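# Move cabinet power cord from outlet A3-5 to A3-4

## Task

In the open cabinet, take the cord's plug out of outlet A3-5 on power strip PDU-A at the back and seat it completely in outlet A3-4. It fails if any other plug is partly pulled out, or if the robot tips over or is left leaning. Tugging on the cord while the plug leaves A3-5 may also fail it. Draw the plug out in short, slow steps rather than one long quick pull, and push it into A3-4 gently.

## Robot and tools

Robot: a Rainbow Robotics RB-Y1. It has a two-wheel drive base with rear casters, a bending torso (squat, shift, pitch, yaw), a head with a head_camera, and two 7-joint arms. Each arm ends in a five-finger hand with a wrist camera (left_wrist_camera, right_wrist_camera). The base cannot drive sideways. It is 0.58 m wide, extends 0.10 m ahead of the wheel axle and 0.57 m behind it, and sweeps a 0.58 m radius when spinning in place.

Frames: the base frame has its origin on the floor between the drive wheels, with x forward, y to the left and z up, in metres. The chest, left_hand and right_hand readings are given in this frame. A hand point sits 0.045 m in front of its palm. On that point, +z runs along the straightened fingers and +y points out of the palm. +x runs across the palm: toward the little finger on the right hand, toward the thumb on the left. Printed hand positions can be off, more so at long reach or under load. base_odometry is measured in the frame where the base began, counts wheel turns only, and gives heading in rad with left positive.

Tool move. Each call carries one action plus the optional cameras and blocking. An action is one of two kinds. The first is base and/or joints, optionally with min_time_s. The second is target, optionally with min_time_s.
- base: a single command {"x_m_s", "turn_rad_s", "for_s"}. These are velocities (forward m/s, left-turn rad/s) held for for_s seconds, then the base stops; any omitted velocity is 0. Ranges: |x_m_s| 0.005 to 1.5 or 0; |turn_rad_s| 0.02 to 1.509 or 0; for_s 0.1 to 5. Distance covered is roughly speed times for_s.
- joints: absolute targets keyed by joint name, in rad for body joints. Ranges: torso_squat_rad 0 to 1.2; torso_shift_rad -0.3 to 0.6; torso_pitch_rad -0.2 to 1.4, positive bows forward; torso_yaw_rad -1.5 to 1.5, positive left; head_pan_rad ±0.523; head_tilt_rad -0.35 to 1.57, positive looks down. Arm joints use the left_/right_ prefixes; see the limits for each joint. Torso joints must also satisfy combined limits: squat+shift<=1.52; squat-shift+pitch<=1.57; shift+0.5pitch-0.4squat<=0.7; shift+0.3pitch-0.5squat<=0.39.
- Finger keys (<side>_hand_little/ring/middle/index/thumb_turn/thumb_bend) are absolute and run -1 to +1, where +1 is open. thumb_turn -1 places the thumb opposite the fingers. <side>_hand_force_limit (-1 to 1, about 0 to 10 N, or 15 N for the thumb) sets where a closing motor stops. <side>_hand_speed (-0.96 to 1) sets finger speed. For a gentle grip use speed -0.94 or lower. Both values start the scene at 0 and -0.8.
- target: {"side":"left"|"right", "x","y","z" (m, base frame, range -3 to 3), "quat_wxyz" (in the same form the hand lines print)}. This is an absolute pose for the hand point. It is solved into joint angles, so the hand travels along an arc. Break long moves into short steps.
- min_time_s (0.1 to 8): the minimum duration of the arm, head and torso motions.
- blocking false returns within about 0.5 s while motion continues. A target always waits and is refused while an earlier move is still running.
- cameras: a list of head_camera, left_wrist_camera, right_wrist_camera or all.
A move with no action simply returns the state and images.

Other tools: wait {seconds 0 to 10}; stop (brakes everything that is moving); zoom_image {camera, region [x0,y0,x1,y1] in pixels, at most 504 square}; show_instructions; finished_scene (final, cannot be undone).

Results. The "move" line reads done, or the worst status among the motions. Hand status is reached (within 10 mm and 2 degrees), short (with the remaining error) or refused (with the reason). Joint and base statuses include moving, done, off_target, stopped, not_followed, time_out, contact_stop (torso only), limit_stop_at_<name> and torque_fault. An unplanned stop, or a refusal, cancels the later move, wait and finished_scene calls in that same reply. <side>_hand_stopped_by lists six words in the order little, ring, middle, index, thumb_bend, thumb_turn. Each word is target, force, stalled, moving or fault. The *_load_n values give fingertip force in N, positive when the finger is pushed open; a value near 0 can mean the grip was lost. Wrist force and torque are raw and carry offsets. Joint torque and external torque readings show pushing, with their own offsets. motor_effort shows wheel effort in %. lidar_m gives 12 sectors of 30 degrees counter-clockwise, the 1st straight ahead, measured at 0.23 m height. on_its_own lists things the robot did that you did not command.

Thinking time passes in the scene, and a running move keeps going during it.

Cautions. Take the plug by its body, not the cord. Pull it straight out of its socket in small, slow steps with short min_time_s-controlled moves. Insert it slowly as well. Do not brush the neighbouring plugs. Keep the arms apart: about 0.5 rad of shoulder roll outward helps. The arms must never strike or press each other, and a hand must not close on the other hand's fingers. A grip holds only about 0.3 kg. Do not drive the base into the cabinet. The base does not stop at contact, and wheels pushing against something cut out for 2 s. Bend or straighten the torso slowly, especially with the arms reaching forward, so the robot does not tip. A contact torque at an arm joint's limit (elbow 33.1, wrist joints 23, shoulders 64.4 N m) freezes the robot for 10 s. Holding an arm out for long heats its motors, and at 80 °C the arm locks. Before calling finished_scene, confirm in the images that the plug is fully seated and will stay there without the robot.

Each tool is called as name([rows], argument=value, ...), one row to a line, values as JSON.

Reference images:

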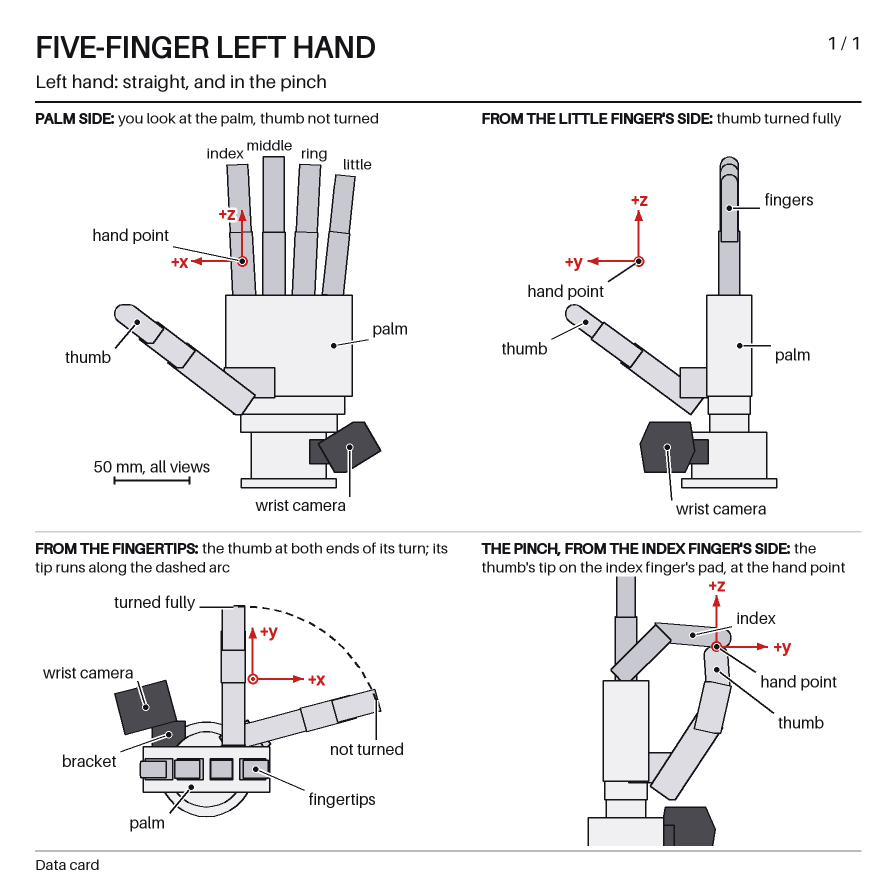

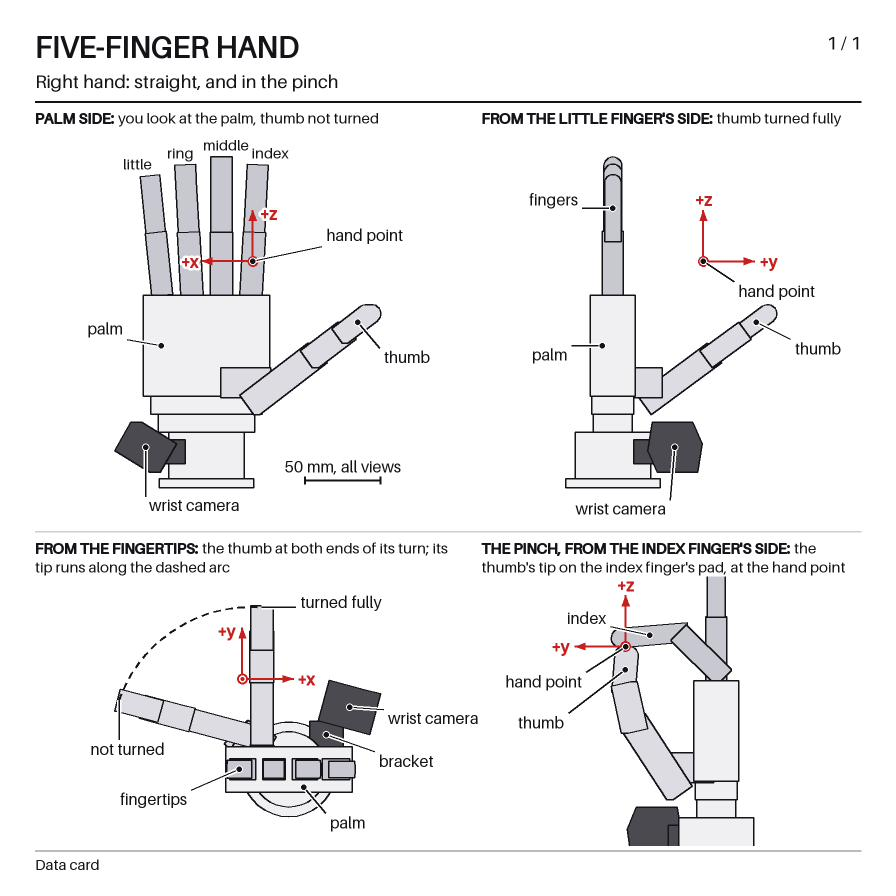

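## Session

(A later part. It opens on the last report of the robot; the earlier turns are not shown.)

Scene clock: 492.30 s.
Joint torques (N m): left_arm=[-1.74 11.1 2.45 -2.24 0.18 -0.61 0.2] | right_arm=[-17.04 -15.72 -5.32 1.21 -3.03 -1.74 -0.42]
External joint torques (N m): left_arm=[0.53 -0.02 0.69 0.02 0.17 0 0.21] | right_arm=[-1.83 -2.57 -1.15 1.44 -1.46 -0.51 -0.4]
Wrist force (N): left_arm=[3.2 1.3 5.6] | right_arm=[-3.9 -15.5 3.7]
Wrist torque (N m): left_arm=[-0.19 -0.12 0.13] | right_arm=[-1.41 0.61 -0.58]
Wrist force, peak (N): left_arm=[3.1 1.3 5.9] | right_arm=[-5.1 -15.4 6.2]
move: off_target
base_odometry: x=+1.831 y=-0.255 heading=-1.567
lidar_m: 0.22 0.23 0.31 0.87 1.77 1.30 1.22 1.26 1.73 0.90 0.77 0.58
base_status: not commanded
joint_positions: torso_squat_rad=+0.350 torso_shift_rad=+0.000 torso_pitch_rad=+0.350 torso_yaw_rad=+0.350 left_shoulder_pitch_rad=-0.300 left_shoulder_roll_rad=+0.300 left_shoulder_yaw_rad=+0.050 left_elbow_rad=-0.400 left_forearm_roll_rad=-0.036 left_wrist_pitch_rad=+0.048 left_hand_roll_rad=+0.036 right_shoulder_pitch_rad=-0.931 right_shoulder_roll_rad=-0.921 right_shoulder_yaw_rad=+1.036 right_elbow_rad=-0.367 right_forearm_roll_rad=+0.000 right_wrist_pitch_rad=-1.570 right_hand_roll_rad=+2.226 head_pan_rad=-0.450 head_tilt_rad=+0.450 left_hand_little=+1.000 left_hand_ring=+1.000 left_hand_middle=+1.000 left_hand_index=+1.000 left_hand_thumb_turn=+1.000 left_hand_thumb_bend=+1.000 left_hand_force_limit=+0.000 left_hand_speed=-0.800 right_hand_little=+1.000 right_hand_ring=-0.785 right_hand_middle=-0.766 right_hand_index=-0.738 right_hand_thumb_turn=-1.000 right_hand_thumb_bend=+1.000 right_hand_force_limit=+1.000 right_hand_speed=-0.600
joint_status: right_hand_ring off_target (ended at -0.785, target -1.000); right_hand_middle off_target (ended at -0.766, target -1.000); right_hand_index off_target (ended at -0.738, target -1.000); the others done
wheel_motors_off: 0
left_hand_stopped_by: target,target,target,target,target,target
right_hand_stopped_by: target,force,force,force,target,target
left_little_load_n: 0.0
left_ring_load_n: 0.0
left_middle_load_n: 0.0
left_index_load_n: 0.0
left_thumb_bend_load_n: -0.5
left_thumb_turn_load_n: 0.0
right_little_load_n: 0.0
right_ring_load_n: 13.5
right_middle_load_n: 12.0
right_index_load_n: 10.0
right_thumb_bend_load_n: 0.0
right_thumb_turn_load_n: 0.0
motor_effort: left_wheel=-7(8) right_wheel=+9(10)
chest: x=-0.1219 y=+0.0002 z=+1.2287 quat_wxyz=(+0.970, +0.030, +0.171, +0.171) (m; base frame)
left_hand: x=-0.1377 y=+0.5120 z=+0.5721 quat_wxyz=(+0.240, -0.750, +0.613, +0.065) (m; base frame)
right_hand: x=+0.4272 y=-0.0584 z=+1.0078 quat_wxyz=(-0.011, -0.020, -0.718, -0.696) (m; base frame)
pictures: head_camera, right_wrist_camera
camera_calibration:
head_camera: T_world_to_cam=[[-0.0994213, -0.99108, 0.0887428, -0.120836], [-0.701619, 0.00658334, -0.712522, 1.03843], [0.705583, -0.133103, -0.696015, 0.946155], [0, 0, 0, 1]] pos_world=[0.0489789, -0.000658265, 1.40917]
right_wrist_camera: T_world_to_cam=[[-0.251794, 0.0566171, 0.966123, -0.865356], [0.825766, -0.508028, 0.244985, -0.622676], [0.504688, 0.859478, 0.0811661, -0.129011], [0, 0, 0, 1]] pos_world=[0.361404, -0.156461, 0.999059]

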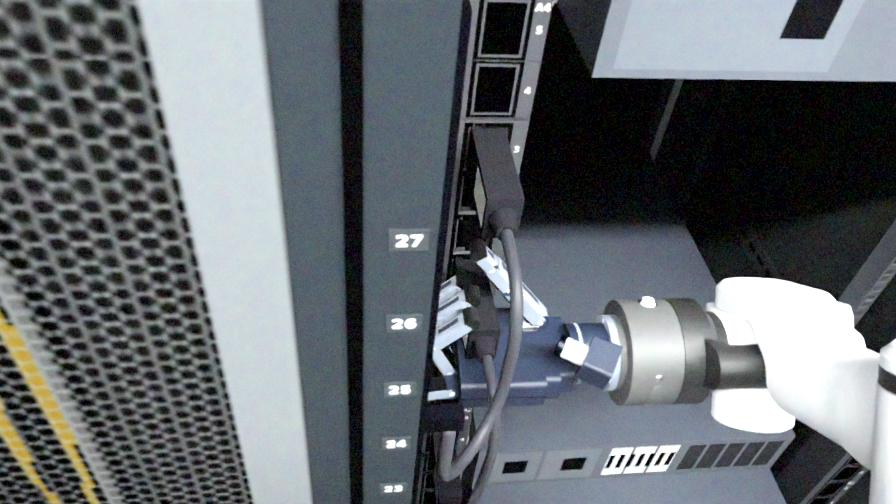

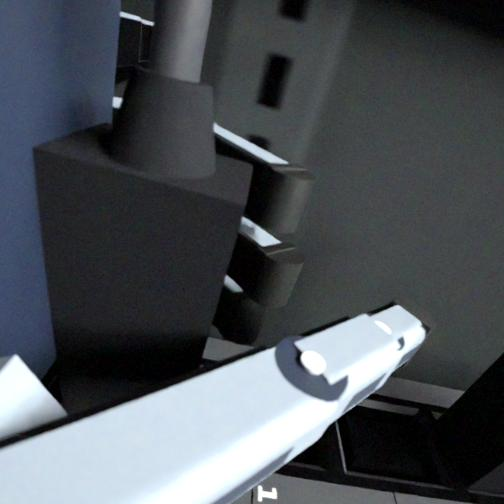

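move(joints={"right_hand_speed":-0.5,"right_hand_thumb_bend":-0.9}, cameras=["right_wrist_camera"])

move(joints={"right_hand_speed":0.0,"right_hand_index":-0.98,"right_hand_middle":-0.98,"right_hand_ring":-0.98}, cameras=["head_camera"])

Scene clock: 496.67 s.
Joint torques (N m): left_arm=[-2.02 11.29 2.05 -2.33 0.15 -0.53 0.06] | right_arm=[-16.8 -15.63 -5.74 1.33 -3.39 -2.02 -0.31]
External joint torques (N m): left_arm=[0.25 0.17 0.29 -0.06 0.13 0.08 0.07] | right_arm=[-1.59 -2.48 -1.58 1.56 -1.82 -0.78 -0.3]
Wrist force (N): left_arm=[2.9 1.4 5.4] | right_arm=[-4.3 -14.5 3.4]
Wrist torque (N m): left_arm=[-0.16 -0.07 0.09] | right_arm=[-1.28 0.76 -0.62]
Wrist force, peak (N): left_arm=[3.1 1.6 5.9] | right_arm=[-4.3 -16.2 3.7]
move: off_target
base_odometry: x=+1.831 y=-0.255 heading=-1.567
lidar_m: 0.22 0.24 0.32 0.86 1.77 1.29 1.22 1.27 1.73 0.90 0.77 0.58
base_status: not commanded
joint_positions: torso_squat_rad=+0.350 torso_shift_rad=+0.000 torso_pitch_rad=+0.350 torso_yaw_rad=+0.350 left_shoulder_pitch_rad=-0.300 left_shoulder_roll_rad=+0.300 left_shoulder_yaw_rad=+0.050 left_elbow_rad=-0.400 left_forearm_roll_rad=-0.036 left_wrist_pitch_rad=+0.048 left_hand_roll_rad=+0.036 right_shoulder_pitch_rad=-0.931 right_shoulder_roll_rad=-0.921 right_shoulder_yaw_rad=+1.036 right_elbow_rad=-0.367 right_forearm_roll_rad=+0.000 right_wrist_pitch_rad=-1.570 right_hand_roll_rad=+2.226 head_pan_rad=-0.450 head_tilt_rad=+0.450 left_hand_little=+1.000 left_hand_ring=+1.000 left_hand_middle=+1.000 left_hand_index=+1.000 left_hand_thumb_turn=+1.000 left_hand_thumb_bend=+1.000 left_hand_force_limit=+0.000 left_hand_speed=-0.800 right_hand_little=+1.000 right_hand_ring=-0.785 right_hand_middle=-0.766 right_hand_index=-0.738 right_hand_thumb_turn=-1.000 right_hand_thumb_bend=+0.489 right_hand_force_limit=+1.000 right_hand_speed=-0.500
joint_status: right_hand_thumb_bend off_target (ended at +0.489, target -0.900); the others done
wheel_motors_off: 0
left_hand_stopped_by: target,target,target,target,target,target
right_hand_stopped_by: target,force,force,force,force,target
left_little_load_n: 0.0
left_ring_load_n: 0.0
left_middle_load_n: 0.0
left_index_load_n: 0.0
left_thumb_bend_load_n: 0.0
left_thumb_turn_load_n: 0.0
right_little_load_n: 0.0
right_ring_load_n: 13.5
right_middle_load_n: 12.0
right_index_load_n: 10.0
right_thumb_bend_load_n: 15.5
right_thumb_turn_load_n: 2.0
motor_effort: left_wheel=-7(8) right_wheel=+9(9)
chest: x=-0.1219 y=+0.0002 z=+1.2287 quat_wxyz=(+0.970, +0.030, +0.171, +0.171) (m; base frame)
left_hand: x=-0.1377 y=+0.5120 z=+0.5721 quat_wxyz=(+0.240, -0.750, +0.613, +0.065) (m; base frame)
right_hand: x=+0.4272 y=-0.0584 z=+1.0078 quat_wxyz=(-0.011, -0.020, -0.718, -0.696) (m; base frame)
pictures: right_wrist_camera
camera_calibration:
right_wrist_camera: T_world_to_cam=[[-0.251794, 0.0566171, 0.966123, -0.865356], [0.825766, -0.508028, 0.244985, -0.622676], [0.504688, 0.859478, 0.0811661, -0.129011], [0, 0, 0, 1]] pos_world=[0.361404, -0.156461, 0.999059]

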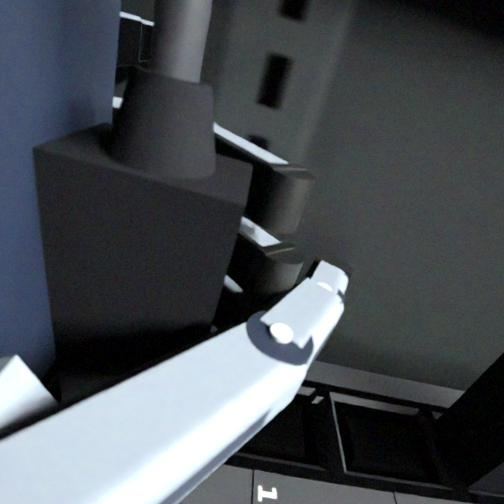

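Scene clock: 497.07 s.
Joint torques (N m): left_arm=[-1.8 11.15 2.15 -2.28 0.07 -0.57 0.16] | right_arm=[-16.94 -16.21 -5.59 1.01 -3.41 -1.96 -0.25]
External joint torques (N m): left_arm=[0.47 0.02 0.39 -0.02 0.06 0.03 0.17] | right_arm=[-1.73 -3.05 -1.42 1.24 -1.84 -0.72 -0.24]
Wrist force (N): left_arm=[2.9 1.3 5.2] | right_arm=[-3.9 -14.4 3.7]
Wrist torque (N m): left_arm=[-0.20 -0.08 0.12] | right_arm=[-1.21 0.74 -0.64]
Wrist force, peak (N): left_arm=[3.0 1.6 5.7] | right_arm=[-4.0 -15.2 4.1]
move: off_target
base_odometry: x=+1.831 y=-0.255 heading=-1.567
lidar_m: 0.22 0.23 0.33 0.87 1.77 1.29 1.22 1.28 1.73 0.91 0.77 0.57
base_status: not commanded
joint_positions: torso_squat_rad=+0.350 torso_shift_rad=+0.000 torso_pitch_rad=+0.350 torso_yaw_rad=+0.350 left_shoulder_pitch_rad=-0.300 left_shoulder_roll_rad=+0.300 left_shoulder_yaw_rad=+0.050 left_elbow_rad=-0.400 left_forearm_roll_rad=-0.036 left_wrist_pitch_rad=+0.048 left_hand_roll_rad=+0.036 right_shoulder_pitch_rad=-0.931 right_shoulder_roll_rad=-0.921 right_shoulder_yaw_rad=+1.036 right_elbow_rad=-0.367 right_forearm_roll_rad=+0.000 right_wrist_pitch_rad=-1.570 right_hand_roll_rad=+2.226 head_pan_rad=-0.450 head_tilt_rad=+0.450 left_hand_little=+1.000 left_hand_ring=+1.000 left_hand_middle=+1.000 left_hand_index=+1.000 left_hand_thumb_turn=+1.000 left_hand_thumb_bend=+1.000 left_hand_force_limit=+0.000 left_hand_speed=-0.800 right_hand_little=+1.000 right_hand_ring=-0.785 right_hand_middle=-0.766 right_hand_index=-0.747 right_hand_thumb_turn=-1.000 right_hand_thumb_bend=+0.489 right_hand_force_limit=+1.000 right_hand_speed=+0.000
joint_status: right_hand_ring off_target (ended at -0.785, target -0.980); right_hand_middle off_target (ended at -0.766, target -0.980); right_hand_index off_target (ended at -0.747, target -0.980); the others done
wheel_motors_off: 0
left_hand_stopped_by: target,target,target,target,target,target
right_hand_stopped_by: target,force,force,force,force,target
left_little_load_n: 0.0
left_ring_load_n: 0.0
left_middle_load_n: 0.0
left_index_load_n: 0.0
left_thumb_bend_load_n: 0.0
left_thumb_turn_load_n: 0.0
right_little_load_n: 0.0
right_ring_load_n: 13.5
right_middle_load_n: 12.0
right_index_load_n: 15.0
right_thumb_bend_load_n: 16.0
right_thumb_turn_load_n: 2.0
motor_effort: left_wheel=-6(7) right_wheel=+8(9)
chest: x=-0.1219 y=+0.0002 z=+1.2287 quat_wxyz=(+0.970, +0.030, +0.171, +0.171) (m; base frame)
left_hand: x=-0.1377 y=+0.5120 z=+0.5721 quat_wxyz=(+0.240, -0.750, +0.613, +0.065) (m; base frame)
right_hand: x=+0.4272 y=-0.0584 z=+1.0078 quat_wxyz=(-0.011, -0.020, -0.718, -0.696) (m; base frame)
pictures: head_camera
camera_calibration:
head_camera: T_world_to_cam=[[-0.0994213, -0.99108, 0.0887428, -0.120836], [-0.701619, 0.00658334, -0.712522, 1.03843], [0.705583, -0.133103, -0.696015, 0.946155], [0, 0, 0, 1]] pos_world=[0.0489789, -0.000658265, 1.40917]

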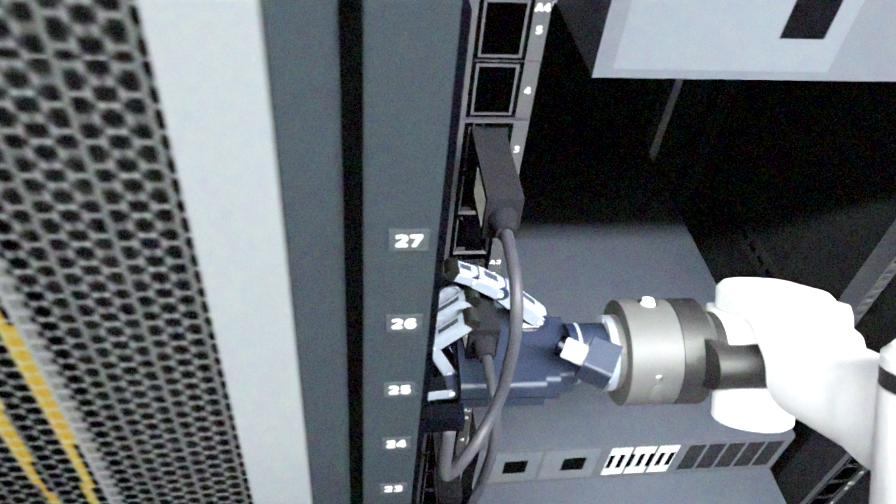

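move(joints={"right_hand_speed":-0.3,"right_hand_index":-0.6,"right_hand_middle":-0.6,"right_hand_ring":-0.6,"right_hand_thumb_bend":0.7}, cameras=[])

move(joints={"right_hand_speed":0.2,"right_hand_index":-1,"right_hand_middle":-1,"right_hand_ring":-1}, cameras=[])

move(joints={"right_hand_speed":0.2,"right_hand_thumb_bend":-1}, cameras=["right_wrist_camera"])

Scene clock: 500.40 s.
Joint torques (N m): left_arm=[-1.93 10.96 2.19 -2.34 0.21 -0.59 0.18] | right_arm=[-17.12 -15.42 -5.52 -0.02 -3.21 -2.05 -0.29]
External joint torques (N m): left_arm=[0.34 -0.17 0.43 -0.07 0.19 0.01 0.18] | right_arm=[-1.9 -2.26 -1.35 0.21 -1.63 -0.81 -0.28]
Wrist force (N): left_arm=[2.7 1.6 5.2] | right_arm=[-2.7 -14.1 -2.8]
Wrist torque (N m): left_arm=[-0.13 -0.05 0.08] | right_arm=[-0.86 0.67 -0.50]
Wrist force, peak (N): left_arm=[2.9 1.4 5.8] | right_arm=[-3.6 -15.7 4.3]
move: done
base_odometry: x=+1.831 y=-0.255 heading=-1.567
lidar_m: 0.22 0.23 0.32 0.86 1.77 1.28 1.22 1.27 1.73 0.91 0.76 0.57
base_status: not commanded
joint_positions: torso_squat_rad=+0.350 torso_shift_rad=+0.000 torso_pitch_rad=+0.350 torso_yaw_rad=+0.350 left_shoulder_pitch_rad=-0.300 left_shoulder_roll_rad=+0.300 left_shoulder_yaw_rad=+0.050 left_elbow_rad=-0.400 left_forearm_roll_rad=-0.036 left_wrist_pitch_rad=+0.048 left_hand_roll_rad=+0.036 right_shoulder_pitch_rad=-0.931 right_shoulder_roll_rad=-0.921 right_shoulder_yaw_rad=+1.036 right_elbow_rad=-0.367 right_forearm_roll_rad=+0.000 right_wrist_pitch_rad=-1.570 right_hand_roll_rad=+2.226 head_pan_rad=-0.450 head_tilt_rad=+0.450 left_hand_little=+1.000 left_hand_ring=+1.000 left_hand_middle=+1.000 left_hand_index=+1.000 left_hand_thumb_turn=+1.000 left_hand_thumb_bend=+1.000 left_hand_force_limit=+0.000 left_hand_speed=-0.800 right_hand_little=+1.000 right_hand_ring=-0.600 right_hand_middle=-0.600 right_hand_index=-0.600 right_hand_thumb_turn=-1.000 right_hand_thumb_bend=+0.700 right_hand_force_limit=+1.000 right_hand_speed=-0.300
joint_status: all done
wheel_motors_off: 0
left_hand_stopped_by: target,target,target,target,target,target
right_hand_stopped_by: target,target,target,target,target,target
left_little_load_n: 0.0
left_ring_load_n: 0.0
left_middle_load_n: 0.0
left_index_load_n: 0.0
left_thumb_bend_load_n: 0.0
left_thumb_turn_load_n: 0.0
right_little_load_n: 0.0
right_ring_load_n: 0.0
right_middle_load_n: 0.0
right_index_load_n: 0.0
right_thumb_bend_load_n: -0.5
right_thumb_turn_load_n: 0.0
motor_effort: left_wheel=-8(8) right_wheel=+9(9)
chest: x=-0.1219 y=+0.0002 z=+1.2287 quat_wxyz=(+0.970, +0.030, +0.171, +0.171) (m; base frame)
left_hand: x=-0.1377 y=+0.5120 z=+0.5721 quat_wxyz=(+0.240, -0.750, +0.613, +0.065) (m; base frame)
right_hand: x=+0.4273 y=-0.0586 z=+1.0078 quat_wxyz=(-0.011, -0.020, -0.718, -0.696) (m; base frame)
pictures: none
No camera images: "cameras" was empty.

Scene clock: 500.93 s.
Joint torques (N m): left_arm=[-1.96 11.11 1.97 -2.36 0.1 -0.63 0.26] | right_arm=[-15.99 -16.23 -5.93 1.59 -3.01 -2.09 -0.16]
External joint torques (N m): left_arm=[0.3 -0.02 0.21 -0.1 0.08 -0.02 0.27] | right_arm=[-0.77 -3.08 -1.76 1.85 -1.44 -0.85 -0.16]
Wrist force (N): left_arm=[2.9 1.6 5.4] | right_arm=[-4.9 -14.6 4.9]
Wrist torque (N m): left_arm=[-0.14 -0.09 0.08] | right_arm=[-1.52 0.55 -0.41]
Wrist force, peak (N): left_arm=[2.9 1.4 5.7] | right_arm=[-5.5 -15.9 7.1]
move: off_target
base_odometry: x=+1.831 y=-0.255 heading=-1.567
lidar_m: 0.22 0.23 0.32 0.87 1.77 1.29 1.23 1.28 1.73 0.91 0.76 0.58
base_status: not commanded
joint_positions: torso_squat_rad=+0.350 torso_shift_rad=+0.000 torso_pitch_rad=+0.350 torso_yaw_rad=+0.350 left_shoulder_pitch_rad=-0.300 left_shoulder_roll_rad=+0.300 left_shoulder_yaw_rad=+0.050 left_elbow_rad=-0.400 left_forearm_roll_rad=-0.036 left_wrist_pitch_rad=+0.048 left_hand_roll_rad=+0.036 right_shoulder_pitch_rad=-0.931 right_shoulder_roll_rad=-0.921 right_shoulder_yaw_rad=+1.036 right_elbow_rad=-0.367 right_forearm_roll_rad=+0.000 right_wrist_pitch_rad=-1.570 right_hand_roll_rad=+2.226 head_pan_rad=-0.450 head_tilt_rad=+0.450 left_hand_little=+1.000 left_hand_ring=+1.000 left_hand_middle=+1.000 left_hand_index=+1.000 left_hand_thumb_turn=+1.000 left_hand_thumb_bend=+1.000 left_hand_force_limit=+0.000 left_hand_speed=-0.800 right_hand_little=+1.000 right_hand_ring=-0.797 right_hand_middle=-0.774 right_hand_index=-0.747 right_hand_thumb_turn=-1.000 right_hand_thumb_bend=+0.700 right_hand_force_limit=+1.000 right_hand_speed=+0.200
joint_status: right_hand_ring off_target (ended at -0.797, target -1.000); right_hand_middle off_target (ended at -0.774, target -1.000); right_hand_index off_target (ended at -0.747, target -1.000); the others done
wheel_motors_off: 0
left_hand_stopped_by: target,target,target,target,target,target
right_hand_stopped_by: target,force,force,force,target,target
left_little_load_n: -0.5
left_ring_load_n: 0.0
left_middle_load_n: 0.0
left_index_load_n: 0.0
left_thumb_bend_load_n: 0.0
left_thumb_turn_load_n: 0.0
right_little_load_n: 0.0
right_ring_load_n: 17.0
right_middle_load_n: 13.0
right_index_load_n: 11.0
right_thumb_bend_load_n: 0.0
right_thumb_turn_load_n: 0.0
motor_effort: left_wheel=-7(7) right_wheel=+8(9)
chest: x=-0.1219 y=+0.0003 z=+1.2287 quat_wxyz=(+0.970, +0.030, +0.171, +0.171) (m; base frame)
left_hand: x=-0.1378 y=+0.5120 z=+0.5721 quat_wxyz=(+0.240, -0.750, +0.613, +0.065) (m; base frame)
right_hand: x=+0.4273 y=-0.0582 z=+1.0079 quat_wxyz=(-0.011, -0.020, -0.718, -0.696) (m; base frame)
pictures: none
No camera images: "cameras" was empty.

Scene clock: 502.30 s.
Joint torques (N m): left_arm=[-2 11.08 2.16 -2.5 0.07 -0.6 0.23] | right_arm=[-16.01 -16.48 -5.64 1.63 -2.75 -2.15 0.03]
External joint torques (N m): left_arm=[0.26 -0.05 0.41 -0.23 0.05 0.01 0.24] | right_arm=[-0.79 -3.33 -1.47 1.86 -1.17 -0.91 0.04]
Wrist force (N): left_arm=[2.6 1.2 5.3] | right_arm=[-4.7 -14.6 5.3]
Wrist torque (N m): left_arm=[-0.21 -0.03 0.07] | right_arm=[-1.52 0.54 -0.37]
Wrist force, peak (N): left_arm=[3.1 1.4 5.9] | right_arm=[-5.4 -15.8 5.2]
move: off_target
base_odometry: x=+1.831 y=-0.255 heading=-1.567
lidar_m: 0.22 0.24 0.33 0.86 1.77 1.28 1.23 1.27 1.74 0.90 0.77 0.58
base_status: not commanded
joint_positions: torso_squat_rad=+0.350 torso_shift_rad=+0.000 torso_pitch_rad=+0.350 torso_yaw_rad=+0.350 left_shoulder_pitch_rad=-0.300 left_shoulder_roll_rad=+0.300 left_shoulder_yaw_rad=+0.050 left_elbow_rad=-0.400 left_forearm_roll_rad=-0.036 left_wrist_pitch_rad=+0.048 left_hand_roll_rad=+0.036 right_shoulder_pitch_rad=-0.931 right_shoulder_roll_rad=-0.921 right_shoulder_yaw_rad=+1.036 right_elbow_rad=-0.367 right_forearm_roll_rad=+0.000 right_wrist_pitch_rad=-1.570 right_hand_roll_rad=+2.226 head_pan_rad=-0.450 head_tilt_rad=+0.450 left_hand_little=+1.000 left_hand_ring=+1.000 left_hand_middle=+1.000 left_hand_index=+1.000 left_hand_thumb_turn=+1.000 left_hand_thumb_bend=+1.000 left_hand_force_limit=+0.000 left_hand_speed=-0.800 right_hand_little=+1.000 right_hand_ring=-0.797 right_hand_middle=-0.774 right_hand_index=-0.747 right_hand_thumb_turn=-1.000 right_hand_thumb_bend=+0.487 right_hand_force_limit=+1.000 right_hand_speed=+0.200
joint_status: right_hand_thumb_bend off_target (ended at +0.487, target -1.000); the others done
wheel_motors_off: 0
left_hand_stopped_by: target,target,target,target,target,target
right_hand_stopped_by: target,force,force,force,force,target
left_little_load_n: 0.0
left_ring_load_n: 0.0
left_middle_load_n: 0.0
left_index_load_n: 0.0
left_thumb_bend_load_n: 0.0
left_thumb_turn_load_n: 0.0
right_little_load_n: 0.0
right_ring_load_n: 17.0
right_middle_load_n: 13.5
right_index_load_n: 11.0
right_thumb_bend_load_n: 16.5
right_thumb_turn_load_n: 2.0
motor_effort: left_wheel=-6(7) right_wheel=+8(8)
chest: x=-0.1219 y=+0.0003 z=+1.2287 quat_wxyz=(+0.970, +0.030, +0.171, +0.171) (m; base frame)
left_hand: x=-0.1378 y=+0.5120 z=+0.5721 quat_wxyz=(+0.240, -0.750, +0.613, +0.065) (m; base frame)
right_hand: x=+0.4273 y=-0.0582 z=+1.0079 quat_wxyz=(-0.011, -0.020, -0.718, -0.696) (m; base frame)
pictures: right_wrist_camera
camera_calibration:
right_wrist_camera: T_world_to_cam=[[-0.251826, 0.0563765, 0.966129, -0.865399], [0.825833, -0.507961, 0.244898, -0.622502], [0.504562, 0.859533, 0.08136, -0.129322], [0, 0, 0, 1]] pos_world=[0.361404, -0.156262, 0.999059]

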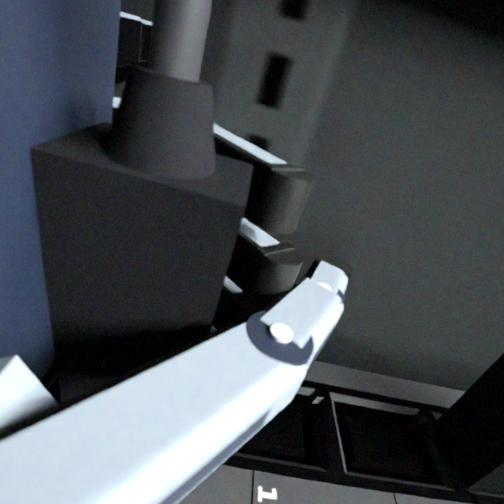

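move(target={"side":"right","x":0.4235,"y":-0.059,"z":1.008,"quat_wxyz":[0,0,0.7071,0.7071]}, min_time_s=2, cameras=["right_wrist_camera"])

Scene clock: 506.30 s.
Joint torques (N m): left_arm=[-1.87 11.19 2.23 -2.27 0.22 -0.67 0.1] | right_arm=[-9.47 -17.1 -4.54 -1.08 -0.07 -7.08 1.73]
External joint torques (N m): left_arm=[0.38 0.06 0.47 -0.01 0.21 -0.06 0.11] | right_arm=[5.61 -3.9 -0.27 -0.79 1.5 -5.84 1.74]
Wrist force (N): left_arm=[3.0 1.2 5.6] | right_arm=[-26.7 -17.1 12.8]
Wrist torque (N m): left_arm=[-0.21 -0.09 0.10] | right_arm=[-1.63 1.24 -0.65]
Wrist force, peak (N): left_arm=[3.4 1.4 5.9] | right_arm=[-37.4 -17.8 11.8]
move: short
base_odometry: x=+1.831 y=-0.255 heading=-1.567
lidar_m: 0.22 0.23 0.32 0.87 1.77 1.29 1.22 1.28 1.74 0.90 0.77 0.57
base_status: not commanded
joint_positions: torso_squat_rad=+0.350 torso_shift_rad=+0.000 torso_pitch_rad=+0.351 torso_yaw_rad=+0.350 left_shoulder_pitch_rad=-0.300 left_shoulder_roll_rad=+0.300 left_shoulder_yaw_rad=+0.050 left_elbow_rad=-0.400 left_forearm_roll_rad=-0.036 left_wrist_pitch_rad=+0.048 left_hand_roll_rad=+0.036 right_shoulder_pitch_rad=-0.922 right_shoulder_roll_rad=-0.928 right_shoulder_yaw_rad=+1.032 right_elbow_rad=-0.388 right_forearm_roll_rad=-0.001 right_wrist_pitch_rad=-1.569 right_hand_roll_rad=+2.233 head_pan_rad=-0.450 head_tilt_rad=+0.450 left_hand_little=+1.000 left_hand_ring=+1.000 left_hand_middle=+1.000 left_hand_index=+1.000 left_hand_thumb_turn=+1.000 left_hand_thumb_bend=+1.000 left_hand_force_limit=+0.000 left_hand_speed=-0.800 right_hand_little=+1.000 right_hand_ring=-0.797 right_hand_middle=-0.774 right_hand_index=-0.747 right_hand_thumb_turn=-1.000 right_hand_thumb_bend=+0.487 right_hand_force_limit=+1.000 right_hand_speed=+0.200
joint_status: all done
wheel_motors_off: 0
left_hand_stopped_by: target,target,target,target,target,target
right_hand_stopped_by: target,force,force,force,force,target
left_little_load_n: 0.0
left_ring_load_n: 0.0
left_middle_load_n: 0.0
left_index_load_n: 0.0
left_thumb_bend_load_n: 0.0
left_thumb_turn_load_n: 0.0
right_little_load_n: 0.0
right_ring_load_n: 13.0
right_middle_load_n: 11.0
right_index_load_n: 6.5
right_thumb_bend_load_n: 16.0
right_thumb_turn_load_n: 2.0
motor_effort: left_wheel=-7(8) right_wheel=+1(8)
chest: x=-0.1214 y=+0.0003 z=+1.2287 quat_wxyz=(+0.970, +0.030, +0.172, +0.172) (m; base frame)
left_hand: x=-0.1378 y=+0.5121 z=+0.5721 quat_wxyz=(+0.239, -0.750, +0.613, +0.065) (m; base frame)
right_hand: x=+0.4240 y=-0.0580 z=+1.0083 quat_wxyz=(-0.010, -0.016, -0.715, -0.698) (m; base frame)
right_hand_status: short (checked arc, as near as the solve gets, planned for 2.0 s): 1 mm and 2.6 deg off. The place is met; only the turn is off.
pictures: right_wrist_camera
camera_calibration:
right_wrist_camera: T_world_to_cam=[[-0.255212, 0.0482849, 0.965679, -0.865216], [0.828811, -0.503422, 0.244211, -0.620127], [0.497935, 0.862691, 0.08846, -0.132049], [0, 0, 0, 1]] pos_world=[0.358907, -0.156491, 0.998644]

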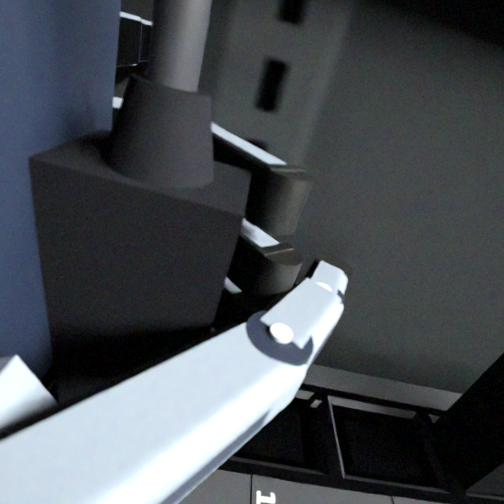

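move(target={"side":"right","x":0.4240,"y":-0.059,"z":1.013,"quat_wxyz":[0,0,0.7071,0.7071]}, min_time_s=1.5, cameras=[])

move(joints={"right_hand_speed":0.4,"right_hand_index":-0.97,"right_hand_middle":-0.97,"right_hand_ring":-0.97}, cameras=[])

move(target={"side":"right","x":0.4200,"y":-0.059,"z":1.013,"quat_wxyz":[0,0,0.7071,0.7071]}, min_time_s=1.5, cameras=["right_wrist_camera"])

Scene clock: 510.40 s.
Joint torques (N m): left_arm=[-1.62 11.17 2.33 -2.27 0.23 -0.6 0.21] | right_arm=[-18.82 -21.9 -10.05 -4.13 -4.86 -11.25 1.72]
External joint torques (N m): left_arm=[0.6 0.03 0.57 -0.03 0.22 0 0.22] | right_arm=[-3.76 -8.61 -5.66 -3.82 -3.29 -10.01 1.72]
Wrist force (N): left_arm=[3.0 1.3 5.0] | right_arm=[-30.3 -43.2 18.0]
Wrist torque (N m): left_arm=[-0.19 -0.10 0.10] | right_arm=[-2.98 1.15 -1.00]
Wrist force, peak (N): left_arm=[3.0 1.9 5.7] | right_arm=[-30.9 -44.2 18.4]
move: short
base_odometry: x=+1.831 y=-0.255 heading=-1.567
lidar_m: 0.22 0.23 0.32 0.86 1.77 1.29 1.23 1.27 1.73 0.90 0.77 0.58
base_status: not commanded
joint_positions: torso_squat_rad=+0.350 torso_shift_rad=+0.001 torso_pitch_rad=+0.352 torso_yaw_rad=+0.350 left_shoulder_pitch_rad=-0.300 left_shoulder_roll_rad=+0.300 left_shoulder_yaw_rad=+0.050 left_elbow_rad=-0.400 left_forearm_roll_rad=-0.036 left_wrist_pitch_rad=+0.048 left_hand_roll_rad=+0.036 right_shoulder_pitch_rad=-0.922 right_shoulder_roll_rad=-0.939 right_shoulder_yaw_rad=+1.032 right_elbow_rad=-0.406 right_forearm_roll_rad=+0.001 right_wrist_pitch_rad=-1.568 right_hand_roll_rad=+2.227 head_pan_rad=-0.450 head_tilt_rad=+0.450 left_hand_little=+1.000 left_hand_ring=+1.000 left_hand_middle=+1.000 left_hand_index=+1.000 left_hand_thumb_turn=+1.000 left_hand_thumb_bend=+1.000 left_hand_force_limit=+0.000 left_hand_speed=-0.800 right_hand_little=+1.000 right_hand_ring=-0.797 right_hand_middle=-0.774 right_hand_index=-0.747 right_hand_thumb_turn=-1.000 right_hand_thumb_bend=+0.487 right_hand_force_limit=+1.000 right_hand_speed=+0.200
joint_status: all done
wheel_motors_off: 0
left_hand_stopped_by: target,target,target,target,target,target
right_hand_stopped_by: target,force,force,force,force,target
left_little_load_n: 0.0
left_ring_load_n: 0.0
left_middle_load_n: 0.0
left_index_load_n: -0.5
left_thumb_bend_load_n: 0.0
left_thumb_turn_load_n: 0.0
right_little_load_n: 0.0
right_ring_load_n: 14.0
right_middle_load_n: 11.5
right_index_load_n: 5.5
right_thumb_bend_load_n: 16.0
right_thumb_turn_load_n: 2.5
motor_effort: left_wheel=-7(7) right_wheel=+0(1)
chest: x=-0.1209 y=+0.0003 z=+1.2286 quat_wxyz=(+0.970, +0.030, +0.172, +0.172) (m; base frame)
left_hand: x=-0.1380 y=+0.5121 z=+0.5721 quat_wxyz=(+0.239, -0.750, +0.613, +0.066) (m; base frame)
right_hand: x=+0.4236 y=-0.0581 z=+1.0109 quat_wxyz=(-0.006, -0.014, -0.715, -0.699) (m; base frame)
right_hand_status: short (checked arc, as near as the solve gets, planned for 1.5 s): 2 mm and 2.2 deg off. The place is met; only the turn is off.
pictures: none
No camera images: "cameras" was empty.

Scene clock: 510.80 s.
Joint torques (N m): left_arm=[-1.53 11.24 2.26 -2.4 0.09 -0.48 0.12] | right_arm=[-18.28 -21.95 -10.23 -4.08 -4.63 -11.19 1.72]
External joint torques (N m): left_arm=[0.69 0.1 0.5 -0.15 0.08 0.13 0.13] | right_arm=[-3.22 -8.66 -5.83 -3.76 -3.06 -9.95 1.73]
Wrist force (N): left_arm=[2.9 1.4 5.4] | right_arm=[-32.0 -41.5 18.1]
Wrist torque (N m): left_arm=[-0.16 -0.09 0.10] | right_arm=[-2.64 1.43 -1.06]
Wrist force, peak (N): left_arm=[3.0 1.3 5.7] | right_arm=[-31.5 -42.9 18.8]
move: off_target
base_odometry: x=+1.831 y=-0.255 heading=-1.567
lidar_m: 0.22 0.23 0.31 0.87 1.77 1.29 1.23 1.28 1.73 0.90 0.77 0.58
base_status: not commanded
joint_positions: torso_squat_rad=+0.350 torso_shift_rad=+0.001 torso_pitch_rad=+0.352 torso_yaw_rad=+0.350 left_shoulder_pitch_rad=-0.300 left_shoulder_roll_rad=+0.300 left_shoulder_yaw_rad=+0.050 left_elbow_rad=-0.400 left_forearm_roll_rad=-0.036 left_wrist_pitch_rad=+0.048 left_hand_roll_rad=+0.036 right_shoulder_pitch_rad=-0.922 right_shoulder_roll_rad=-0.939 right_shoulder_yaw_rad=+1.032 right_elbow_rad=-0.406 right_forearm_roll_rad=+0.001 right_wrist_pitch_rad=-1.568 right_hand_roll_rad=+2.227 head_pan_rad=-0.450 head_tilt_rad=+0.450 left_hand_little=+1.000 left_hand_ring=+1.000 left_hand_middle=+1.000 left_hand_index=+1.000 left_hand_thumb_turn=+1.000 left_hand_thumb_bend=+1.000 left_hand_force_limit=+0.000 left_hand_speed=-0.800 right_hand_little=+1.000 right_hand_ring=-0.797 right_hand_middle=-0.774 right_hand_index=-0.770 right_hand_thumb_turn=-1.000 right_hand_thumb_bend=+0.487 right_hand_force_limit=+1.000 right_hand_speed=+0.400
joint_status: right_hand_ring off_target (ended at -0.797, target -0.970); right_hand_middle off_target (ended at -0.774, target -0.970); right_hand_index off_target (ended at -0.770, target -0.970); the others done
wheel_motors_off: 0
left_hand_stopped_by: target,target,target,target,target,target
right_hand_stopped_by: target,force,force,force,force,target
left_little_load_n: 0.0
left_ring_load_n: 0.0
left_middle_load_n: 0.0
left_index_load_n: 0.0
left_thumb_bend_load_n: 0.0
left_thumb_turn_load_n: 0.0
right_little_load_n: 0.0
right_ring_load_n: 14.0
right_middle_load_n: 11.5
right_index_load_n: 17.5
right_thumb_bend_load_n: 16.0
right_thumb_turn_load_n: 2.0
motor_effort: left_wheel=-7(7) right_wheel=+0(1)
chest: x=-0.1209 y=+0.0003 z=+1.2286 quat_wxyz=(+0.970, +0.030, +0.172, +0.172) (m; base frame)
left_hand: x=-0.1380 y=+0.5121 z=+0.5721 quat_wxyz=(+0.239, -0.750, +0.613, +0.066) (m; base frame)
right_hand: x=+0.4235 y=-0.0581 z=+1.0109 quat_wxyz=(-0.006, -0.014, -0.715, -0.699) (m; base frame)
pictures: none
No camera images: "cameras" was empty.

Scene clock: 512.63 s.
Joint torques (N m): left_arm=[-1.68 11.14 2.5 -2.2 0.2 -0.6 0.18] | right_arm=[-14.45 -21.09 -9.27 -5.73 -3.29 -14.01 3.17]
External joint torques (N m): left_arm=[0.52 0 0.74 0.04 0.19 0 0.19] | right_arm=[0.48 -7.75 -4.78 -5.36 -1.72 -12.76 3.18]
Wrist force (N): left_arm=[3.3 1.4 5.7] | right_arm=[-45.3 -45.6 21.3]
Wrist torque (N m): left_arm=[-0.18 -0.13 0.13] | right_arm=[-3.30 2.03 -1.02]
Wrist force, peak (N): left_arm=[3.2 1.2 5.9] | right_arm=[-55.3 -46.4 19.8]
move: done
base_odometry: x=+1.831 y=-0.255 heading=-1.567
lidar_m: 0.22 0.23 0.32 0.86 1.76 1.30 1.22 1.28 1.73 0.91 0.77 0.58
base_status: not commanded
joint_positions: torso_squat_rad=+0.350 torso_shift_rad=+0.001 torso_pitch_rad=+0.352 torso_yaw_rad=+0.351 left_shoulder_pitch_rad=-0.300 left_shoulder_roll_rad=+0.300 left_shoulder_yaw_rad=+0.050 left_elbow_rad=-0.400 left_forearm_roll_rad=-0.036 left_wrist_pitch_rad=+0.048 left_hand_roll_rad=+0.036 right_shoulder_pitch_rad=-0.913 right_shoulder_roll_rad=-0.946 right_shoulder_yaw_rad=+1.028 right_elbow_rad=-0.427 right_forearm_roll_rad=+0.000 right_wrist_pitch_rad=-1.567 right_hand_roll_rad=+2.234 head_pan_rad=-0.450 head_tilt_rad=+0.450 left_hand_little=+1.000 left_hand_ring=+1.000 left_hand_middle=+1.000 left_hand_index=+1.000 left_hand_thumb_turn=+1.000 left_hand_thumb_bend=+1.000 left_hand_force_limit=+0.000 left_hand_speed=-0.800 right_hand_little=+1.000 right_hand_ring=-0.797 right_hand_middle=-0.774 right_hand_index=-0.770 right_hand_thumb_turn=-1.000 right_hand_thumb_bend=+0.487 right_hand_force_limit=+1.000 right_hand_speed=+0.400
joint_status: all done
wheel_motors_off: 0
left_hand_stopped_by: target,target,target,target,target,target
right_hand_stopped_by: target,force,force,force,force,target
left_little_load_n: 0.0
left_ring_load_n: -0.5
left_middle_load_n: 0.0
left_index_load_n: 0.0
left_thumb_bend_load_n: 0.0
left_thumb_turn_load_n: 0.0
right_little_load_n: 0.0
right_ring_load_n: 14.0
right_middle_load_n: 11.0
right_index_load_n: 14.5
right_thumb_bend_load_n: 16.0
right_thumb_turn_load_n: 2.0
motor_effort: left_wheel=-7(8) right_wheel=-9(9)
chest: x=-0.1205 y=+0.0003 z=+1.2286 quat_wxyz=(+0.969, +0.030, +0.172, +0.172) (m; base frame)
left_hand: x=-0.1380 y=+0.5121 z=+0.5720 quat_wxyz=(+0.239, -0.750, +0.613, +0.066) (m; base frame)
right_hand: x=+0.4203 y=-0.0581 z=+1.0115 quat_wxyz=(-0.005, -0.010, -0.713, -0.701) (m; base frame)
right_hand_status: reached (checked arc, as near as the solve gets, planned for 1.5 s): 2 mm and 1.6 deg off.
pictures: right_wrist_camera
camera_calibration:
right_wrist_camera: T_world_to_cam=[[-0.257649, 0.036347, 0.965555, -0.868816], [0.836022, -0.492628, 0.241629, -0.617691], [0.484442, 0.869481, 0.0965381, -0.13246], [0, 0, 0, 1]] pos_world=[0.356723, -0.157541, 1.00093]

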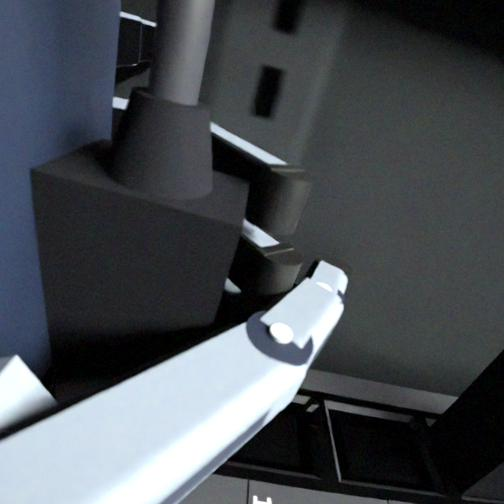

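move(target={"side":"right","x":0.4195,"y":-0.059,"z":1.009,"quat_wxyz":[0,0,0.7071,0.7071]}, min_time_s=1.5, cameras=["right_wrist_camera"])

Scene clock: 519.53 s.
Joint torques (N m): left_arm=[-1.43 11.06 2.04 -2.26 0.12 -0.57 0.15] | right_arm=[-8.57 -16.94 -5.57 -1.14 -0.47 -9.85 2.55]
External joint torques (N m): left_arm=[0.78 -0.08 0.28 -0.02 0.11 0.03 0.16] | right_arm=[6.33 -3.63 -1.13 -0.79 1.09 -8.6 2.56]
Wrist force (N): left_arm=[3.0 1.6 5.7] | right_arm=[-37.6 -24.2 18.7]
Wrist torque (N m): left_arm=[-0.16 -0.08 0.10] | right_arm=[-2.13 1.84 -0.69]
Wrist force, peak (N): left_arm=[3.2 1.4 5.9] | right_arm=[-46.1 -45.2 21.3]
move: done
base_odometry: x=+1.831 y=-0.255 heading=-1.567
lidar_m: 0.22 0.23 0.32 0.86 1.77 1.29 1.22 1.26 1.74 0.91 0.77 0.58
base_status: not commanded
joint_positions: torso_squat_rad=+0.350 torso_shift_rad=+0.001 torso_pitch_rad=+0.352 torso_yaw_rad=+0.351 left_shoulder_pitch_rad=-0.300 left_shoulder_roll_rad=+0.300 left_shoulder_yaw_rad=+0.050 left_elbow_rad=-0.400 left_forearm_roll_rad=-0.036 left_wrist_pitch_rad=+0.048 left_hand_roll_rad=+0.036 right_shoulder_pitch_rad=-0.911 right_shoulder_roll_rad=-0.941 right_shoulder_yaw_rad=+1.028 right_elbow_rad=-0.418 right_forearm_roll_rad=+0.000 right_wrist_pitch_rad=-1.568 right_hand_roll_rad=+2.240 head_pan_rad=-0.450 head_tilt_rad=+0.450 left_hand_little=+1.000 left_hand_ring=+1.000 left_hand_middle=+1.000 left_hand_index=+1.000 left_hand_thumb_turn=+1.000 left_hand_thumb_bend=+1.000 left_hand_force_limit=+0.000 left_hand_speed=-0.800 right_hand_little=+1.000 right_hand_ring=-0.797 right_hand_middle=-0.774 right_hand_index=-0.770 right_hand_thumb_turn=-1.000 right_hand_thumb_bend=+0.487 right_hand_force_limit=+1.000 right_hand_speed=+0.400
joint_status: all done
wheel_motors_off: 0
left_hand_stopped_by: target,target,target,target,target,target
right_hand_stopped_by: target,force,force,force,force,target
left_little_load_n: 0.0
left_ring_load_n: 0.0
left_middle_load_n: 0.0
left_index_load_n: 0.0
left_thumb_bend_load_n: 0.0
left_thumb_turn_load_n: 0.0
right_little_load_n: 0.0
right_ring_load_n: 13.0
right_middle_load_n: 11.0
right_index_load_n: 13.5
right_thumb_bend_load_n: 16.0
right_thumb_turn_load_n: 2.0
motor_effort: left_wheel=-7(7) right_wheel=-8(9)
chest: x=-0.1208 y=+0.0003 z=+1.2286 quat_wxyz=(+0.970, +0.030, +0.172, +0.172) (m; base frame)
left_hand: x=-0.1380 y=+0.5121 z=+0.5721 quat_wxyz=(+0.239, -0.751, +0.613, +0.066) (m; base frame)
right_hand: x=+0.4196 y=-0.0582 z=+1.0098 quat_wxyz=(-0.007, -0.011, -0.713, -0.701) (m; base frame)
right_hand_status: reached (checked arc, as near as the solve gets, planned for 1.5 s): 1 mm and 1.7 deg off.
pictures: right_wrist_camera
camera_calibration:
right_wrist_camera: T_world_to_cam=[[-0.259827, 0.0378422, 0.964913, -0.865569], [0.833709, -0.495407, 0.243926, -0.618277], [0.487256, 0.867836, 0.097171, -0.13391], [0, 0, 0, 1]] pos_world=[0.355813, -0.157332, 0.999025]

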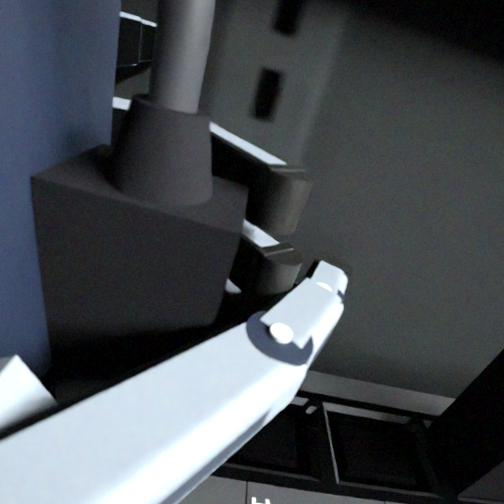

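move(target={"side":"right","x":0.4185,"y":-0.059,"z":1.006,"quat_wxyz":[0,0,0.7071,0.7071]}, min_time_s=1.5, cameras=["right_wrist_camera","head_camera"])

Scene clock: 522.93 s.
Joint torques (N m): left_arm=[-2.14 10.92 2.54 -2.24 0.11 -0.6 0.14] | right_arm=[-4.49 -15.35 -2.75 2.36 1.16 -5.09 1.48]
External joint torques (N m): left_arm=[0.11 -0.21 0.78 0.01 0.1 0 0.15] | right_arm=[10.4 -2.08 1.63 2.7 2.72 -3.83 1.49]
Wrist force (N): left_arm=[3.1 1.4 5.6] | right_arm=[-24.5 -6.5 14.6]
Wrist torque (N m): left_arm=[-0.17 -0.10 0.11] | right_arm=[-1.13 1.27 -0.42]
Wrist force, peak (N): left_arm=[3.1 1.8 5.8] | right_arm=[-37.5 -24.3 18.7]
move: done
base_odometry: x=+1.831 y=-0.255 heading=-1.567
lidar_m: 0.22 0.23 0.32 0.86 1.77 1.29 1.22 1.28 1.73 0.89 0.77 0.59
base_status: not commanded
joint_positions: torso_squat_rad=+0.350 torso_shift_rad=+0.000 torso_pitch_rad=+0.351 torso_yaw_rad=+0.351 left_shoulder_pitch_rad=-0.300 left_shoulder_roll_rad=+0.300 left_shoulder_yaw_rad=+0.050 left_elbow_rad=-0.400 left_forearm_roll_rad=-0.036 left_wrist_pitch_rad=+0.048 left_hand_roll_rad=+0.036 right_shoulder_pitch_rad=-0.908 right_shoulder_roll_rad=-0.935 right_shoulder_yaw_rad=+1.028 right_elbow_rad=-0.411 right_forearm_roll_rad=-0.001 right_wrist_pitch_rad=-1.569 right_hand_roll_rad=+2.245 head_pan_rad=-0.450 head_tilt_rad=+0.450 left_hand_little=+1.000 left_hand_ring=+1.000 left_hand_middle=+1.000 left_hand_index=+1.000 left_hand_thumb_turn=+1.000 left_hand_thumb_bend=+1.000 left_hand_force_limit=+0.000 left_hand_speed=-0.800 right_hand_little=+1.000 right_hand_ring=-0.797 right_hand_middle=-0.774 right_hand_index=-0.770 right_hand_thumb_turn=-1.000 right_hand_thumb_bend=+0.487 right_hand_force_limit=+1.000 right_hand_speed=+0.400
joint_status: all done
wheel_motors_off: 0
left_hand_stopped_by: target,target,target,target,target,target
right_hand_stopped_by: target,force,force,force,force,target
left_little_load_n: 0.0
left_ring_load_n: 0.0
left_middle_load_n: 0.0
left_index_load_n: 0.0
left_thumb_bend_load_n: 0.0
left_thumb_turn_load_n: 0.0
right_little_load_n: 0.5
right_ring_load_n: 11.0
right_middle_load_n: 10.0
right_index_load_n: 12.5
right_thumb_bend_load_n: 16.0
right_thumb_turn_load_n: 2.0
motor_effort: left_wheel=-7(8) right_wheel=-5(8)
chest: x=-0.1214 y=+0.0003 z=+1.2287 quat_wxyz=(+0.970, +0.030, +0.172, +0.172) (m; base frame)
left_hand: x=-0.1379 y=+0.5121 z=+0.5721 quat_wxyz=(+0.239, -0.751, +0.613, +0.065) (m; base frame)
right_hand: x=+0.4185 y=-0.0580 z=+1.0082 quat_wxyz=(-0.008, -0.011, -0.713, -0.701) (m; base frame)
right_hand_status: reached (checked arc, as near as the solve gets, planned for 1.5 s): 2 mm and 1.8 deg off.
pictures: head_camera, right_wrist_camera
camera_calibration:
head_camera: T_world_to_cam=[[-0.0989347, -0.991122, 0.0888154, -0.120675], [-0.702207, 0.00629693, -0.711945, 1.03799], [0.705065, -0.132803, -0.696597, 0.946392], [0, 0, 0, 1]] pos_world=[0.0496786, -0.00045664, 1.40896]
right_wrist_camera: T_world_to_cam=[[-0.260888, 0.0386337, 0.964596, -0.863582], [0.83226, -0.497305, 0.245014, -0.617432], [0.489164, 0.866715, 0.0975878, -0.134602], [0, 0, 0, 1]] pos_world=[0.354408, -0.157027, 0.997423]

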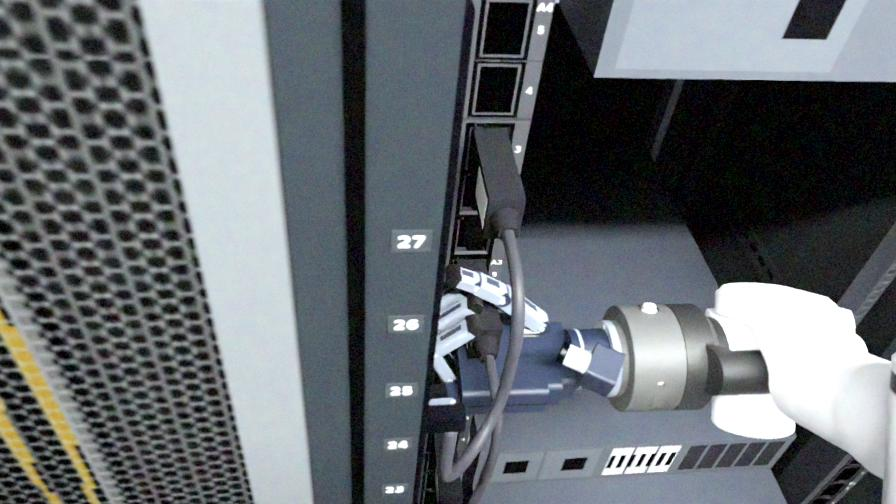

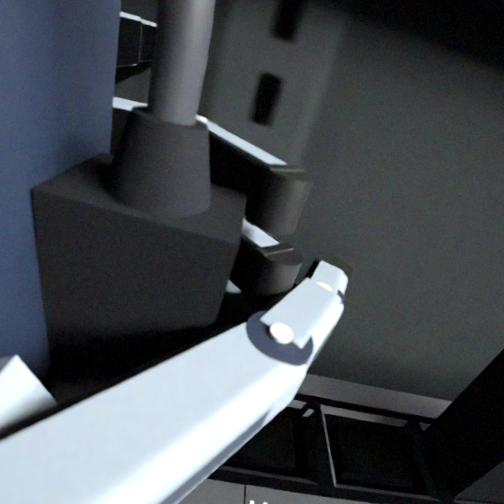

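move(target={"side":"right","x":0.4205,"y":-0.059,"z":1.006,"quat_wxyz":[0,0,0.7071,0.7071]}, min_time_s=1.5, cameras=["right_wrist_camera"])

Scene clock: 527.77 s.
Joint torques (N m): left_arm=[-1.98 11.26 2.31 -2.27 0.29 -0.56 0.19] | right_arm=[-10.18 -17.07 -1.7 5.5 -0.52 -0.67 -0.09]
External joint torques (N m): left_arm=[0.29 0.14 0.55 -0.01 0.27 0.04 0.2] | right_arm=[4.77 -3.84 2.62 5.82 1.04 0.59 -0.08]
Wrist force (N): left_arm=[2.9 1.2 5.6] | right_arm=[-4.9 1.0 11.2]
Wrist torque (N m): left_arm=[-0.22 -0.08 0.10] | right_arm=[-0.56 0.68 -0.08]
Wrist force, peak (N): left_arm=[3.4 1.7 5.7] | right_arm=[-25.3 -6.0 15.0]
move: short
base_odometry: x=+1.831 y=-0.255 heading=-1.567
lidar_m: 0.22 0.23 0.32 0.87 1.77 1.29 1.23 1.26 1.74 0.91 0.77 0.57
base_status: not commanded
joint_positions: torso_squat_rad=+0.350 torso_shift_rad=+0.000 torso_pitch_rad=+0.350 torso_yaw_rad=+0.350 left_shoulder_pitch_rad=-0.300 left_shoulder_roll_rad=+0.300 left_shoulder_yaw_rad=+0.050 left_elbow_rad=-0.400 left_forearm_roll_rad=-0.036 left_wrist_pitch_rad=+0.048 left_hand_roll_rad=+0.036 right_shoulder_pitch_rad=-0.912 right_shoulder_roll_rad=-0.930 right_shoulder_yaw_rad=+1.029 right_elbow_rad=-0.400 right_forearm_roll_rad=+0.000 right_wrist_pitch_rad=-1.570 right_hand_roll_rad=+2.241 head_pan_rad=-0.450 head_tilt_rad=+0.450 left_hand_little=+1.000 left_hand_ring=+1.000 left_hand_middle=+1.000 left_hand_index=+1.000 left_hand_thumb_turn=+1.000 left_hand_thumb_bend=+1.000 left_hand_force_limit=+0.000 left_hand_speed=-0.800 right_hand_little=+1.000 right_hand_ring=-0.797 right_hand_middle=-0.774 right_hand_index=-0.770 right_hand_thumb_turn=-1.000 right_hand_thumb_bend=+0.487 right_hand_force_limit=+1.000 right_hand_speed=+0.400
joint_status: all done
wheel_motors_off: 0
left_hand_stopped_by: target,target,target,target,target,target
right_hand_stopped_by: target,force,force,force,force,target
left_little_load_n: 0.0
left_ring_load_n: 0.0
left_middle_load_n: 0.0
left_index_load_n: 0.0
left_thumb_bend_load_n: 0.0
left_thumb_turn_load_n: 0.0
right_little_load_n: 0.0
right_ring_load_n: 9.0
right_middle_load_n: 9.5
right_index_load_n: 11.5
right_thumb_bend_load_n: 15.5
right_thumb_turn_load_n: 1.5
motor_effort: left_wheel=-7(7) right_wheel=+0(5)
chest: x=-0.1218 y=+0.0003 z=+1.2287 quat_wxyz=(+0.970, +0.030, +0.172, +0.172) (m; base frame)
left_hand: x=-0.1379 y=+0.5121 z=+0.5721 quat_wxyz=(+0.239, -0.751, +0.612, +0.065) (m; base frame)
right_hand: x=+0.4197 y=-0.0579 z=+1.0076 quat_wxyz=(-0.009, -0.013, -0.714, -0.700) (m; base frame)
right_hand_status: short (checked arc, as near as the solve gets, planned for 1.5 s): 2 mm and 2.1 deg off. The place is met; only the turn is off.
pictures: right_wrist_camera
camera_calibration:
right_wrist_camera: T_world_to_cam=[[-0.258271, 0.0421915, 0.965151, -0.864198], [0.831105, -0.49961, 0.244241, -0.617184], [0.492504, 0.865222, 0.0939692, -0.133117], [0, 0, 0, 1]] pos_world=[0.355308, -0.156714, 0.997332]

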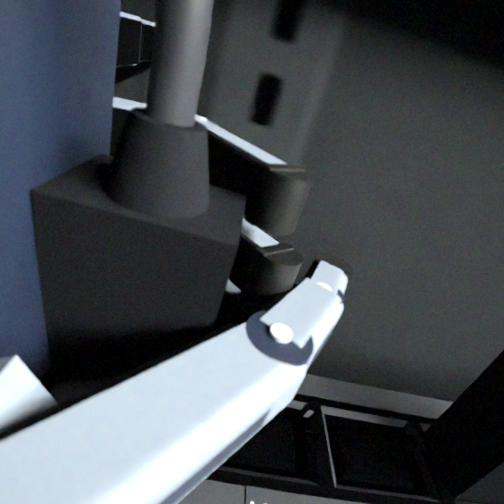

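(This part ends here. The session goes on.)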